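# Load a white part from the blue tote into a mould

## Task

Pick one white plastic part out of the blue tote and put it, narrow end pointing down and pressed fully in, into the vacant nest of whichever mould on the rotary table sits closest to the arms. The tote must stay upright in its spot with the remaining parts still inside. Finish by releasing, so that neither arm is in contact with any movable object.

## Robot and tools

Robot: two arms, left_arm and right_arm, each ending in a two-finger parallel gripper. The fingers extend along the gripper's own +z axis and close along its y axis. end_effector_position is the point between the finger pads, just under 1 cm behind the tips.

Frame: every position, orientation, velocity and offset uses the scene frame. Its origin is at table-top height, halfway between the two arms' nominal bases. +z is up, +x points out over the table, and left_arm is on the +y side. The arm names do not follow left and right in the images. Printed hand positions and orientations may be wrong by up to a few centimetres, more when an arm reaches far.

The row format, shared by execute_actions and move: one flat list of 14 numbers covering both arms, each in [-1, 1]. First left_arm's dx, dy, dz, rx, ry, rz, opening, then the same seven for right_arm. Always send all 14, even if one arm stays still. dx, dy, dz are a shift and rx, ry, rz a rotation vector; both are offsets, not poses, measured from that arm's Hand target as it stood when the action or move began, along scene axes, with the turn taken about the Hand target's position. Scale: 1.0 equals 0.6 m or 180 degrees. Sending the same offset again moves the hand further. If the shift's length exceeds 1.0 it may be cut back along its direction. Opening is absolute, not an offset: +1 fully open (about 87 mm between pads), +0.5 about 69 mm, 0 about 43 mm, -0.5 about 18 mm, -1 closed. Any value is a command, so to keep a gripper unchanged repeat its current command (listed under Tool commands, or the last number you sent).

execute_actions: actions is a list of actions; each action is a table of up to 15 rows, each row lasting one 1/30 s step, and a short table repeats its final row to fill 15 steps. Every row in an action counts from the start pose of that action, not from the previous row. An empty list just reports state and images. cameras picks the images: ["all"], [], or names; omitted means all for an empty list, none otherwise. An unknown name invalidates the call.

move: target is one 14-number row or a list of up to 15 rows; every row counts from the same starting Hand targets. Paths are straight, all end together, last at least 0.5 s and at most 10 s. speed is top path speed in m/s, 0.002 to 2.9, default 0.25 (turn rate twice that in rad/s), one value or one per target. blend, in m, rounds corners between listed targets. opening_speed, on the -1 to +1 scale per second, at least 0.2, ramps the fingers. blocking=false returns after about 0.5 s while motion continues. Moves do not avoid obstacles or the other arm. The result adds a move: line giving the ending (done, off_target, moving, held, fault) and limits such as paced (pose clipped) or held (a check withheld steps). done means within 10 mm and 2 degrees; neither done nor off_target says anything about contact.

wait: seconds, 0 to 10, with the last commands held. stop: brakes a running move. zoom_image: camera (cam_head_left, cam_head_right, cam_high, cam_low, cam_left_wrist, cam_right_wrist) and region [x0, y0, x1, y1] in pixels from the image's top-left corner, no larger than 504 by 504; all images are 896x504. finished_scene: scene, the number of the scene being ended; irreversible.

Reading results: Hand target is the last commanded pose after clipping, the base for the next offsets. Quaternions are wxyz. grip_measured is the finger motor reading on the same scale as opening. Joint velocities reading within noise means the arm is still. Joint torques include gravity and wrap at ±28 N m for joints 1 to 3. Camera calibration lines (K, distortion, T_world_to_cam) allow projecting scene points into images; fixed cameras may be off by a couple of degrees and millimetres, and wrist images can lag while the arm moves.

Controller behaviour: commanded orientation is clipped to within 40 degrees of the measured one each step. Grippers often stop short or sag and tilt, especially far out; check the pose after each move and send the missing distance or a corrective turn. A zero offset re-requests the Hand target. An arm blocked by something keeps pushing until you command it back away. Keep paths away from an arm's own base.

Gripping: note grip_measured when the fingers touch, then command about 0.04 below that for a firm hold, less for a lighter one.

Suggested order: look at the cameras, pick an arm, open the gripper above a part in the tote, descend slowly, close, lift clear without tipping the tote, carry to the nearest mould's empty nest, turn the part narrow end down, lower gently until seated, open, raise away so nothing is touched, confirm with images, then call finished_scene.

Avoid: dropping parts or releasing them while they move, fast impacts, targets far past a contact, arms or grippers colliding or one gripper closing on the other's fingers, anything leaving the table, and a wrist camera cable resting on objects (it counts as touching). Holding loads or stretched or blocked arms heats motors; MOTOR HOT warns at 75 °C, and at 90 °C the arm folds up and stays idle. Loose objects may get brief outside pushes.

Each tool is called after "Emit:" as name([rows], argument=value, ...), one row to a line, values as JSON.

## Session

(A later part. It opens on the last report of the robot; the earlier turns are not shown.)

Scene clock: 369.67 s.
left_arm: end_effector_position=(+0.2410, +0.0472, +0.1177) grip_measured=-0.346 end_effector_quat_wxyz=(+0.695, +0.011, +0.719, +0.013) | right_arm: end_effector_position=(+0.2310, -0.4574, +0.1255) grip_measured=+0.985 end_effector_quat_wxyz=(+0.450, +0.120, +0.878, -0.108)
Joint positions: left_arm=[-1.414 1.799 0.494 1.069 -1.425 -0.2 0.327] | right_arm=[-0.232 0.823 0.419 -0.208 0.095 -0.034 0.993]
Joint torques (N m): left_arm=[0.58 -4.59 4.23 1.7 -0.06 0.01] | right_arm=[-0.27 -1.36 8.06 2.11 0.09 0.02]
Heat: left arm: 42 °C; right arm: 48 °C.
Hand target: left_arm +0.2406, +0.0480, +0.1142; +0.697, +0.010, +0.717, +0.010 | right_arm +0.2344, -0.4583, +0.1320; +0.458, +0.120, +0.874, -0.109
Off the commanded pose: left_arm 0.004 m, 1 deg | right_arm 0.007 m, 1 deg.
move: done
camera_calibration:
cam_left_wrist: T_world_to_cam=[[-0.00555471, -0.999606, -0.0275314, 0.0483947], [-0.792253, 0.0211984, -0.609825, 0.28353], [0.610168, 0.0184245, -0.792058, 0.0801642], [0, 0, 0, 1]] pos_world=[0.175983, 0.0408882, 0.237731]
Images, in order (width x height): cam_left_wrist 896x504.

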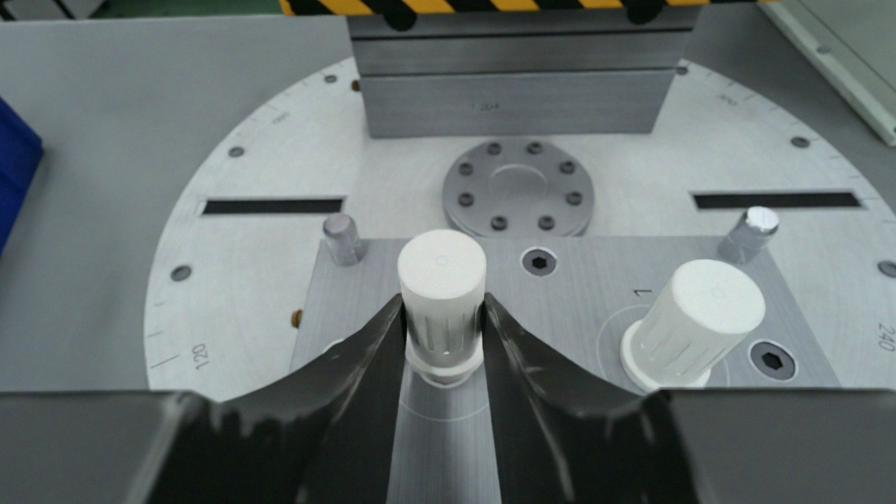

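Emit:
move(target=[0, 0.0003, -0.014, 0,0,0,-0.7, 0,0,0,0,0,0,1], cameras=["cam_left_wrist","cam_low"], speed=0.04)

Emit:
zoom_image(camera="cam_left_wrist", region=[300, 180, 600, 480])

Emit:
zoom_image(camera="cam_low", region=[360, 140, 460, 240])

Scene clock: 376.90 s.
left_arm: end_effector_position=(+0.2408, +0.0473, +0.1114) grip_measured=-0.346 end_effector_quat_wxyz=(+0.696, +0.008, +0.718, +0.012) | right_arm: end_effector_position=(+0.2310, -0.4574, +0.1255) grip_measured=+0.985 end_effector_quat_wxyz=(+0.450, +0.120, +0.878, -0.108)
Joint positions: left_arm=[-1.415 1.836 0.489 1.118 -1.43 -0.197 0.327] | right_arm=[-0.232 0.823 0.419 -0.208 0.095 -0.034 0.993]
Joint torques (N m): left_arm=[0.75 -4.37 3.84 1.67 0 -0.01] | right_arm=[-0.34 -1.24 8.16 2.13 0.11 0]
Heat: left arm: 41 °C; right arm: 48 °C.
Hand target: left_arm +0.2406, +0.0482, +0.1059; +0.697, +0.010, +0.717, +0.010 | right_arm +0.2344, -0.4583, +0.1320; +0.458, +0.120, +0.874, -0.109
Off the commanded pose: left_arm 0.006 m, 0 deg | right_arm 0.007 m, 1 deg.
move: done
camera_calibration:
cam_left_wrist: T_world_to_cam=[[-0.00195913, -0.999746, -0.0224503, 0.0469086], [-0.790938, 0.0152864, -0.611705, 0.279543], [0.611893, 0.0165584, -0.790767, 0.0748518], [0, 0, 0, 1]] pos_world=[0.175392, 0.0413841, 0.231241]
Images, in order (width x height): cam_low 896x504, cam_left_wrist 896x504.

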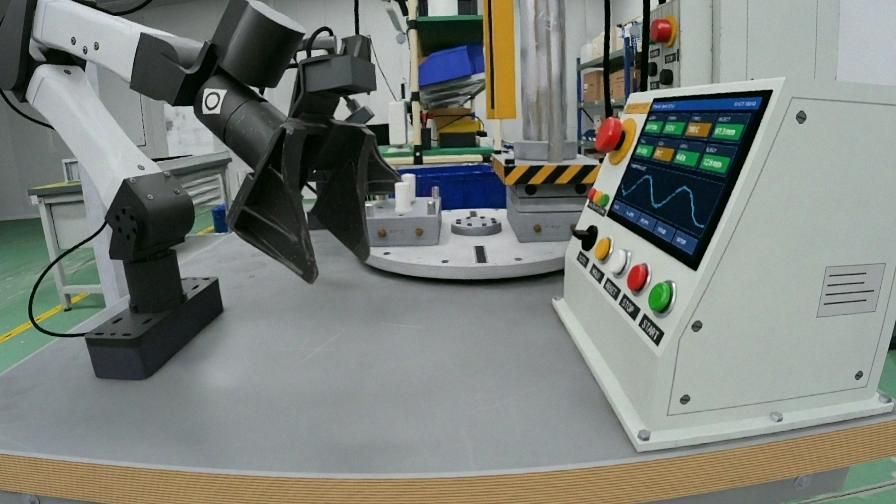

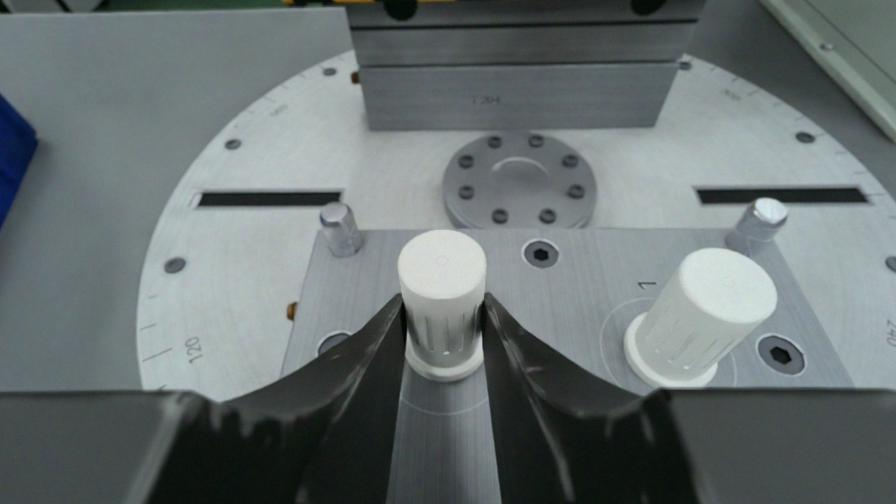

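Scaled by 1.680 from the camera's 896x504 image, which has a finer 1280x720 frame.

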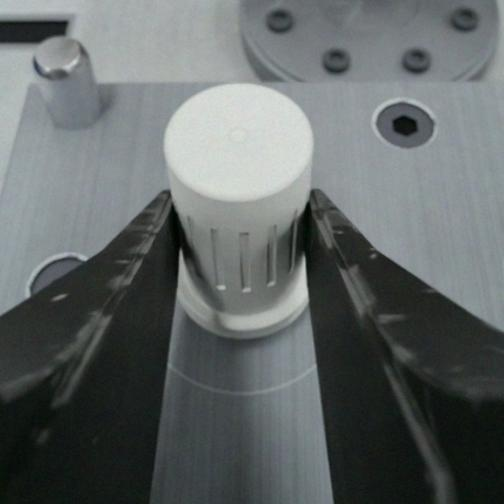

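Scaled by 5.040 from the camera's 896x504 image, which has a finer 1280x720 frame.

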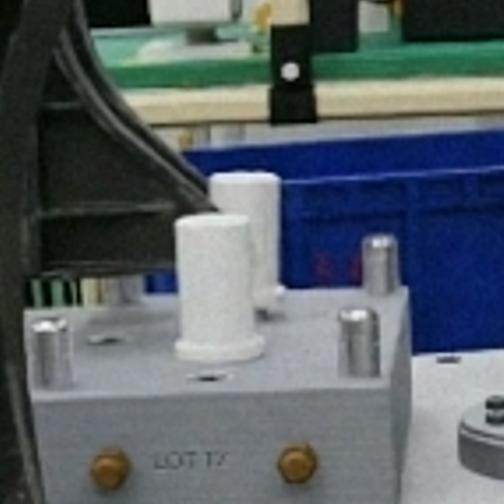

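Emit:
move(target=[0, 0.0003, -0.011, 0,0,0,-0.7, 0,0,0,0,0,0,1], cameras=["cam_left_wrist","cam_low"], speed=0.03)

Emit:
zoom_image(camera="cam_left_wrist", region=[300, 180, 600, 480])

Emit:
zoom_image(camera="cam_low", region=[360, 140, 460, 240])

Scene clock: 387.63 s.
left_arm: end_effector_position=(+0.2402, +0.0475, +0.1062) grip_measured=-0.346 end_effector_quat_wxyz=(+0.697, +0.006, +0.717, +0.013) | right_arm: end_effector_position=(+0.2310, -0.4574, +0.1255) grip_measured=+0.985 end_effector_quat_wxyz=(+0.450, +0.120, +0.878, -0.108)
Joint positions: left_arm=[-1.418 1.867 0.486 1.158 -1.438 -0.193 0.327] | right_arm=[-0.232 0.823 0.419 -0.208 0.095 -0.034 0.993]
Joint torques (N m): left_arm=[0.98 -4.22 3.43 1.65 0.08 -0.05] | right_arm=[-0.34 -1.2 8.16 2.13 0.1 0.01]
Heat: left arm: 41 °C; right arm: 48 °C.
Hand target: left_arm +0.2407, +0.0483, +0.0993; +0.697, +0.010, +0.717, +0.010 | right_arm +0.2344, -0.4583, +0.1320; +0.458, +0.120, +0.874, -0.109
Off the commanded pose: left_arm 0.007 m, 1 deg | right_arm 0.007 m, 1 deg.
move: done
camera_calibration:
cam_left_wrist: T_world_to_cam=[[0.00239833, -0.999773, -0.0211664, 0.0458504], [-0.789521, 0.0110972, -0.613624, 0.275979], [0.613719, 0.018183, -0.789315, 0.0703573], [0, 0, 0, 1]] pos_world=[0.174602, 0.0414981, 0.225852]
Images, in order (width x height): cam_low 896x504, cam_left_wrist 896x504.

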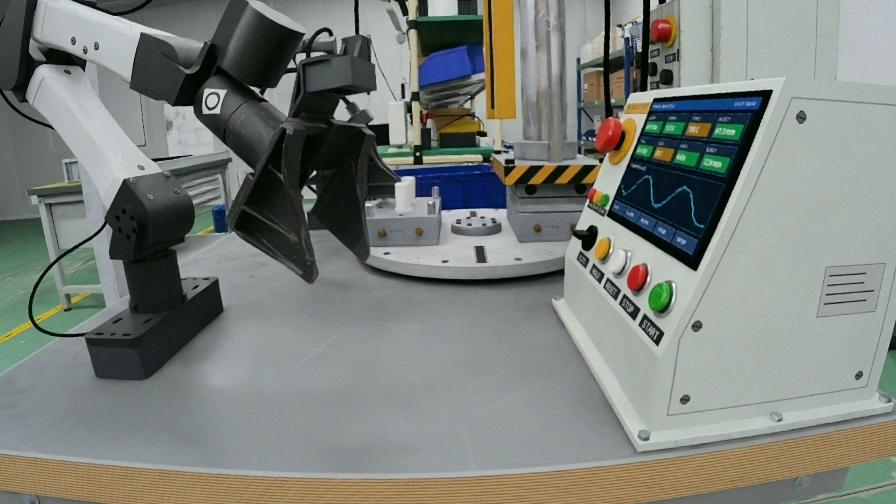

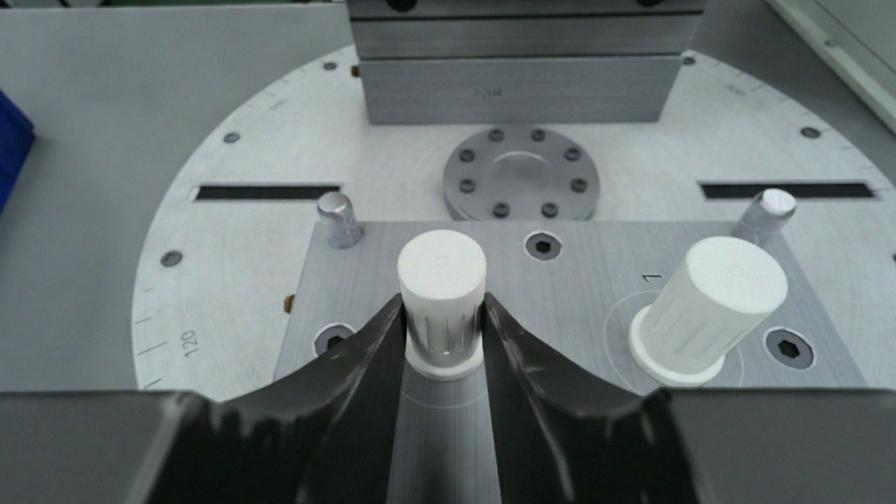

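Scaled by 1.680 from the camera's 896x504 image, which has a finer 1280x720 frame.

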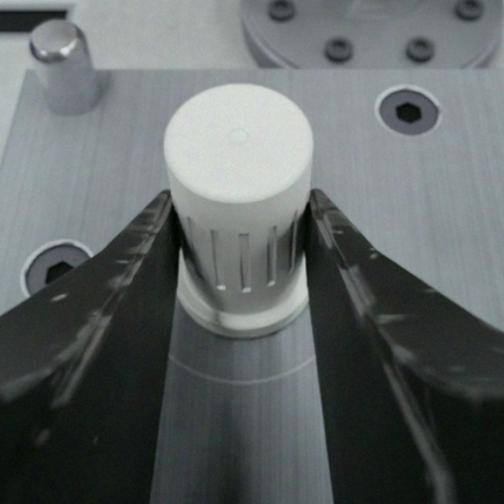

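Scaled by 5.040 from the camera's 896x504 image, which has a finer 1280x720 frame.

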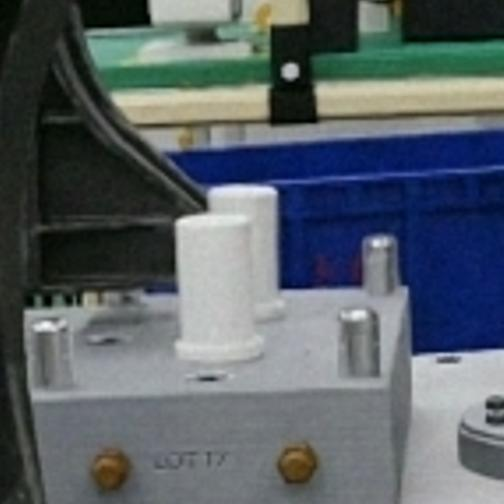

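Emit:
move(target=[0, 0, 0.009, 0,0,0,-0.13, 0,0,0,0,0,0,1], opening_speed=0.3, speed=0.02, cameras=["cam_low","cam_left_wrist","cam_high"])

Emit:
zoom_image(camera="cam_left_wrist", region=[300, 180, 600, 480])

Emit:
zoom_image(camera="cam_low", region=[360, 140, 460, 240])

Scene clock: 401.00 s.
left_arm: end_effector_position=(+0.2401, +0.0485, +0.1056) grip_measured=-0.130 end_effector_quat_wxyz=(+0.696, +0.012, +0.718, +0.018) | right_arm: end_effector_position=(+0.2310, -0.4574, +0.1255) grip_measured=+0.985 end_effector_quat_wxyz=(+0.450, +0.120, +0.878, -0.108)
Joint positions: left_arm=[-1.418 1.867 0.484 1.158 -1.436 -0.18 0.435] | right_arm=[-0.232 0.823 0.419 -0.208 0.095 -0.034 0.993]
Joint torques (N m): left_arm=[0.96 -5.64 3.71 1.66 0.05 0] | right_arm=[-0.34 -1.22 8.08 2.15 0.09 0.04]
Motor temperatures (°C): left_arm=[29 34 40 36 27 29 30] | right_arm=[29 33 48 43 27 28 31]
Heat: left arm: 40 °C; right arm: 48 °C.
Hand target: left_arm +0.2407, +0.0484, +0.1047; +0.697, +0.010, +0.717, +0.010 | right_arm +0.2344, -0.4583, +0.1320; +0.458, +0.120, +0.874, -0.109
Off the commanded pose: left_arm 0.001 m, 1 deg | right_arm 0.007 m, 1 deg.
move: done
camera_calibration:
cam_left_wrist: T_world_to_cam=[[0.000467411, -0.999324, -0.036755, 0.0489196], [-0.789989, 0.0221663, -0.612721, 0.275041], [0.613121, 0.0293224, -0.789444, 0.0695753], [0, 0, 0, 1]] pos_world=[0.174598, 0.0407497, 0.225247]
Images, in order (width x height): cam_high 896x504, cam_low 896x504, cam_left_wrist 896x504.

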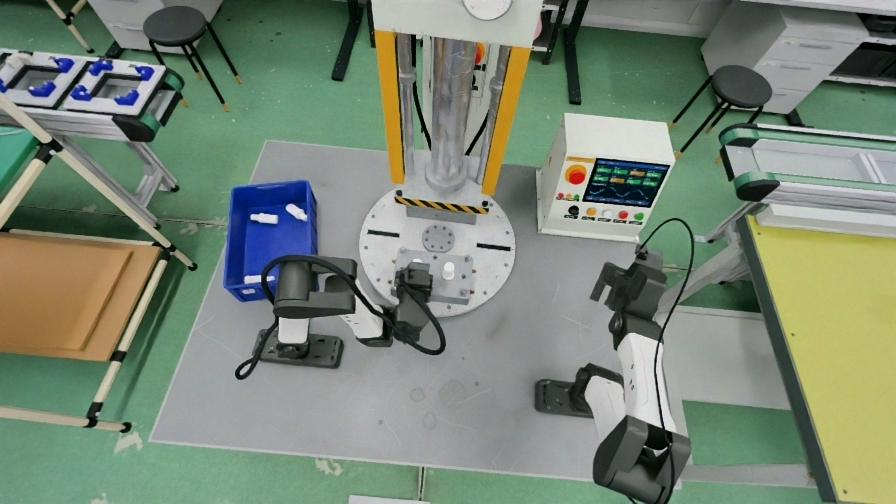

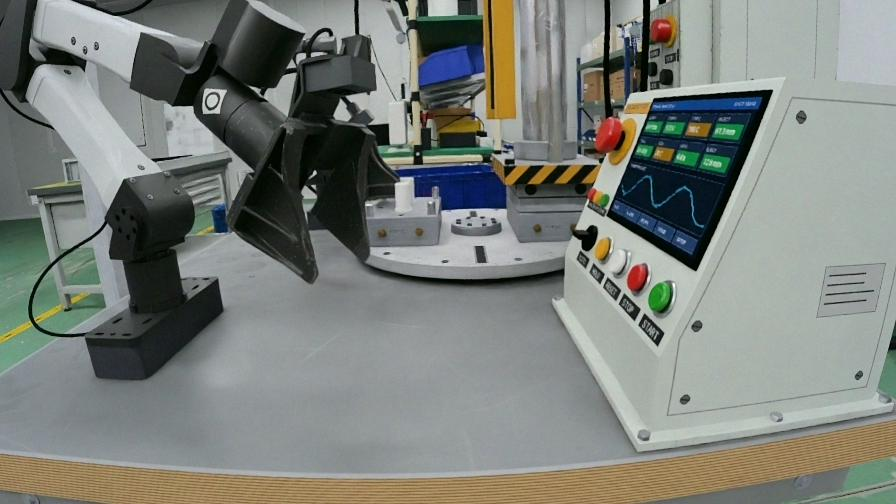

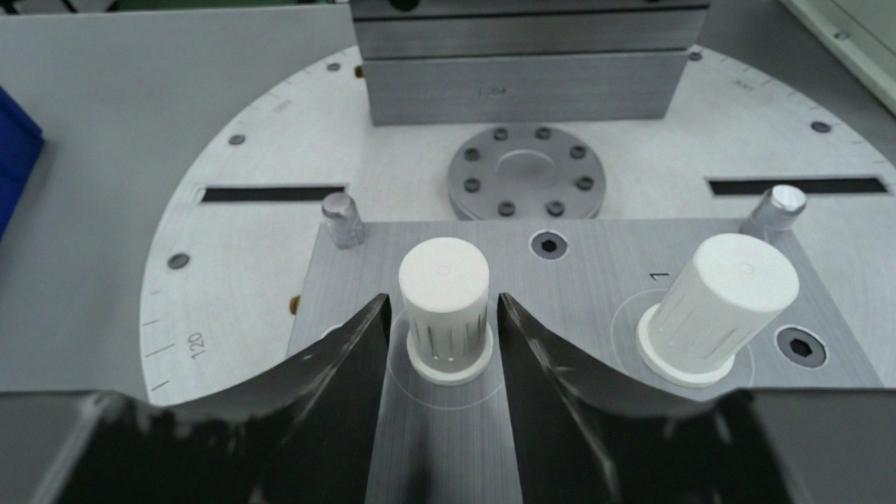

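Scaled by 1.680 from the camera's 896x504 image, which has a finer 1280x720 frame.

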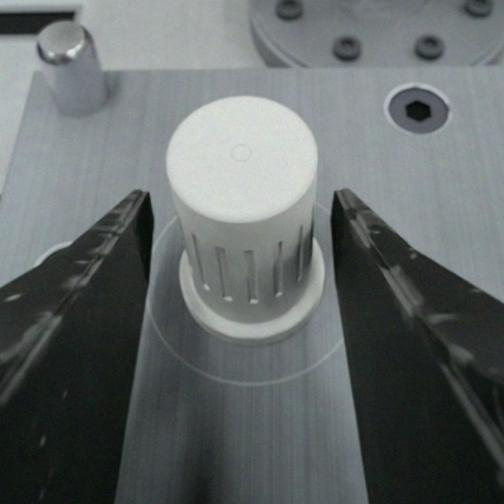

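Scaled by 5.040 from the camera's 896x504 image, which has a finer 1280x720 frame.

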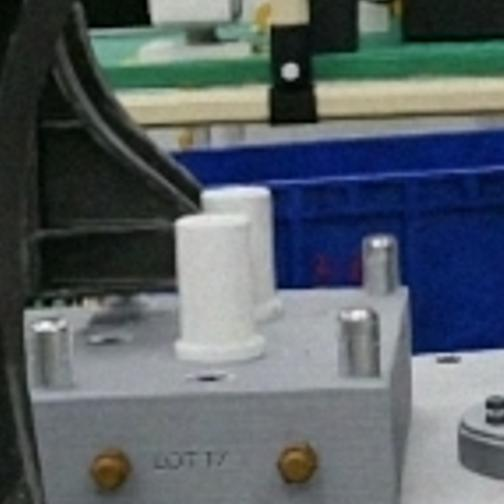

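Emit:
move([
  [-0.05, 0, 0.012, 0,0,0,-0.13, 0,0,0,0,0,0,1],
  [-0.05,0,0.22,0,0,0,-0.13,0,0,0,0,0,1],
], speed=0.06, cameras=["all"])

Emit:
move([
  [-0.05, 0, 0.012, 0,0,0,-0.13, 0,0,0,0,0,0,1],
  [-0.05,0,0.22,0,0,0,-0.13,0,0,0,0,0,0,1],
], speed=0.06, cameras=["all"])

Emit:
zoom_image(camera="cam_low", region=[360, 140, 460, 240])

Emit:
zoom_image(camera="cam_left_wrist", region=[250, 180, 750, 500])


Scene clock: 413.80 s.
left_arm: end_effector_position=(+0.2130, +0.0511, +0.2236) grip_measured=-0.130 end_effector_quat_wxyz=(+0.704, +0.031, +0.709, +0.029) | right_arm: end_effector_position=(+0.2310, -0.4574, +0.1255) grip_measured=+0.985 end_effector_quat_wxyz=(+0.450, +0.120, +0.878, -0.108)
Joint positions: left_arm=[-1.52 1.414 0.633 0.634 -1.529 -0.061 0.435] | right_arm=[-0.232 0.823 0.419 -0.208 0.095 -0.034 0.993]
Joint torques (N m): left_arm=[0.02 -6.26 9.88 1.23 -0.11 -0.18] | right_arm=[-0.34 -1.28 8.18 2.13 0.11 0.01]
Heat: left arm: 41 °C; right arm: 48 °C.
Hand target: left_arm +0.2106, +0.0484, +0.2366; +0.697, +0.010, +0.717, +0.010 | right_arm +0.2344, -0.4583, +0.1320; +0.458, +0.120, +0.874, -0.109
Off the commanded pose: left_arm 0.014 m, 3 deg | right_arm 0.007 m, 1 deg.
move: off_target (left_arm)
camera_calibration:
cam_left_wrist: T_world_to_cam=[[-0.0112755, -0.996828, -0.0787846, 0.067641], [-0.774657, 0.0585284, -0.629667, 0.324508], [0.63228, 0.0539313, -0.77286, 0.170267], [0, 0, 0, 1]] pos_world=[0.144489, 0.0392508, 0.341253]
cam_right_wrist: T_world_to_cam=[[-0.31501, -0.944202, 0.0961823, -0.375248], [-0.946053, 0.304287, -0.111325, 0.397031], [0.0758463, -0.126062, -0.989119, 0.190546], [0, 0, 0, 1]] pos_world=[0.242954, -0.451101, 0.268765]

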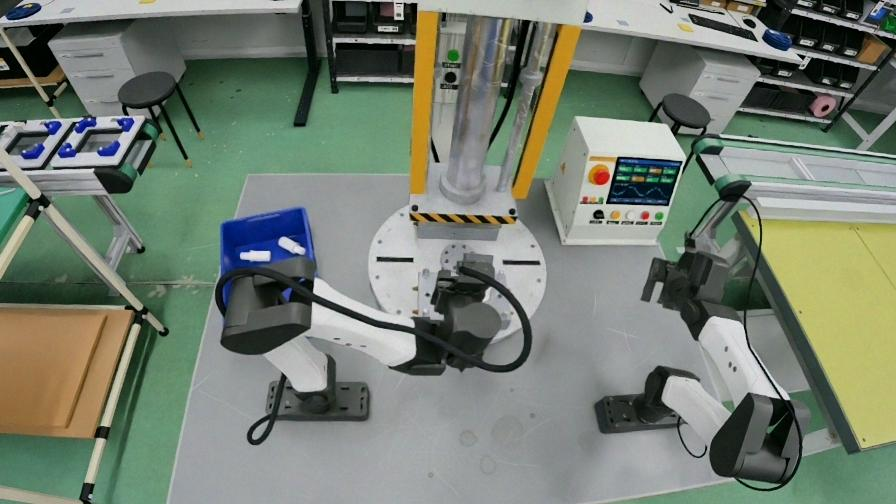

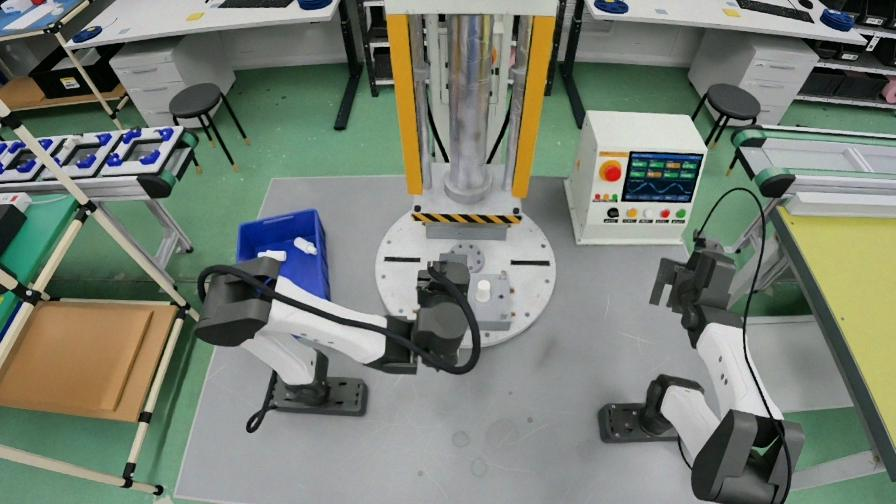

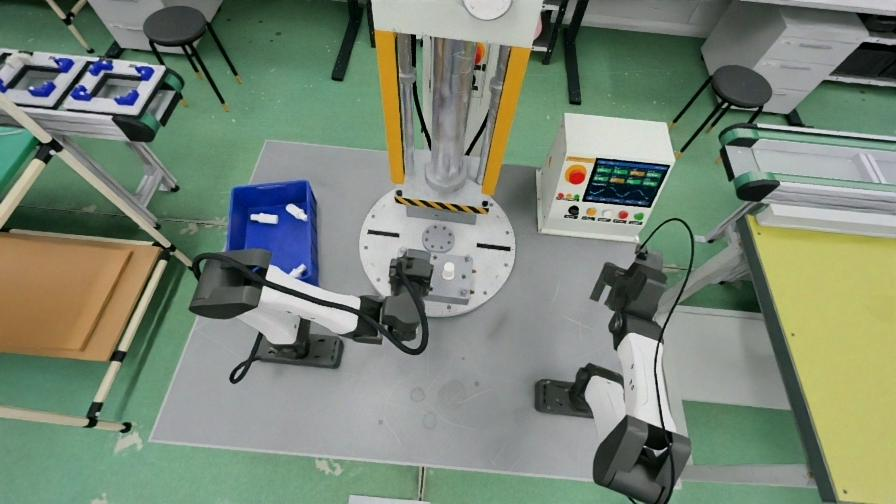

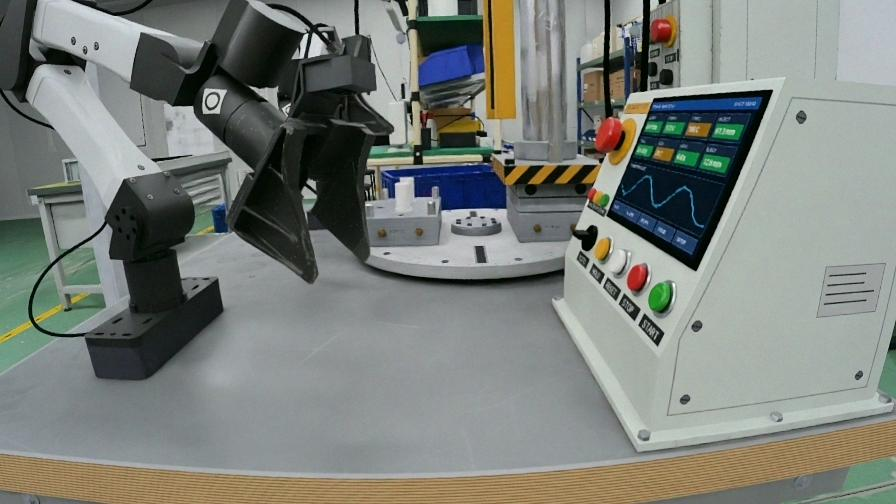

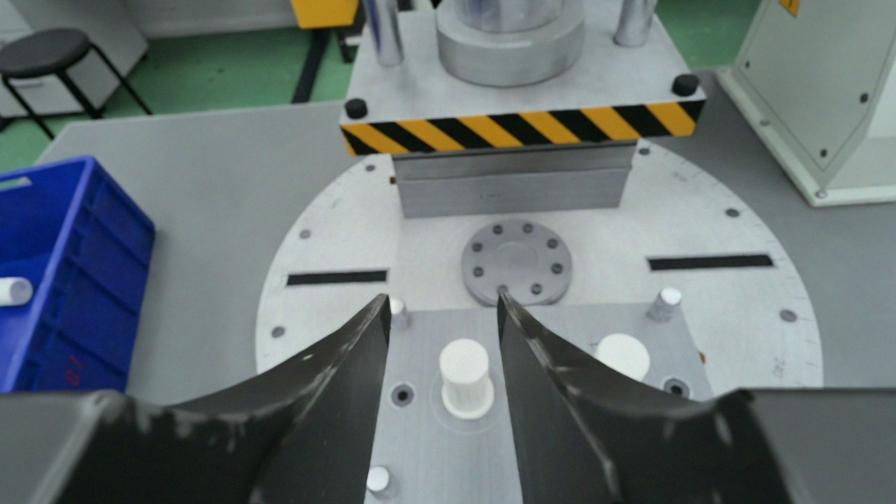

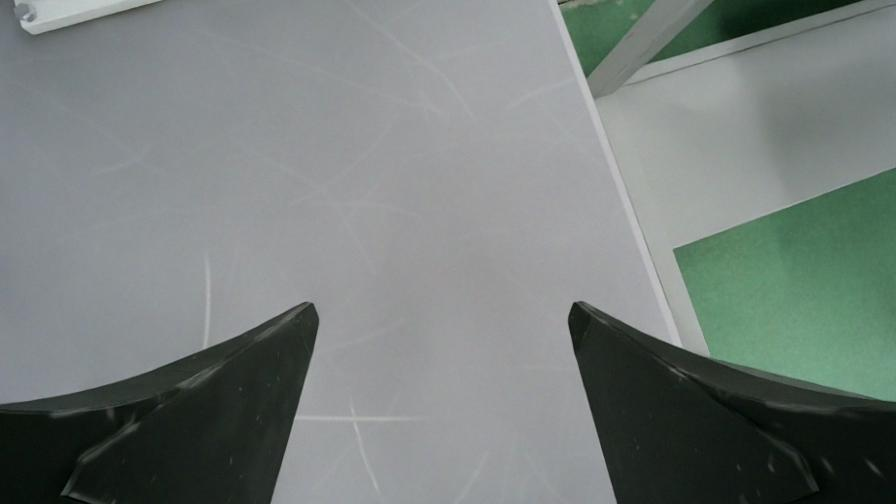

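Scaled by 5.040 from the camera's 896x504 image, which has a finer 1280x720 frame.

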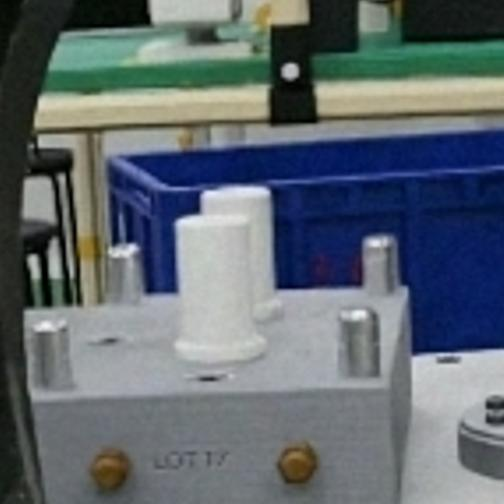

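Scaled by 1.008 from the camera's 896x504 image, which has a finer 1280x720 frame.

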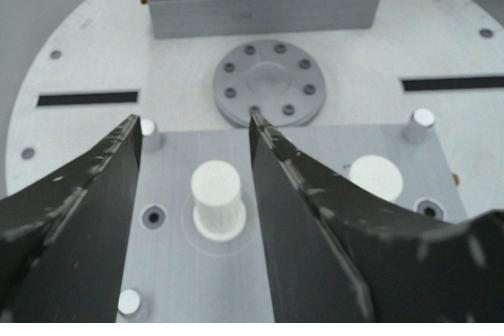

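Emit:
finished_scene(scene=2)

The scene is finished: the task was done.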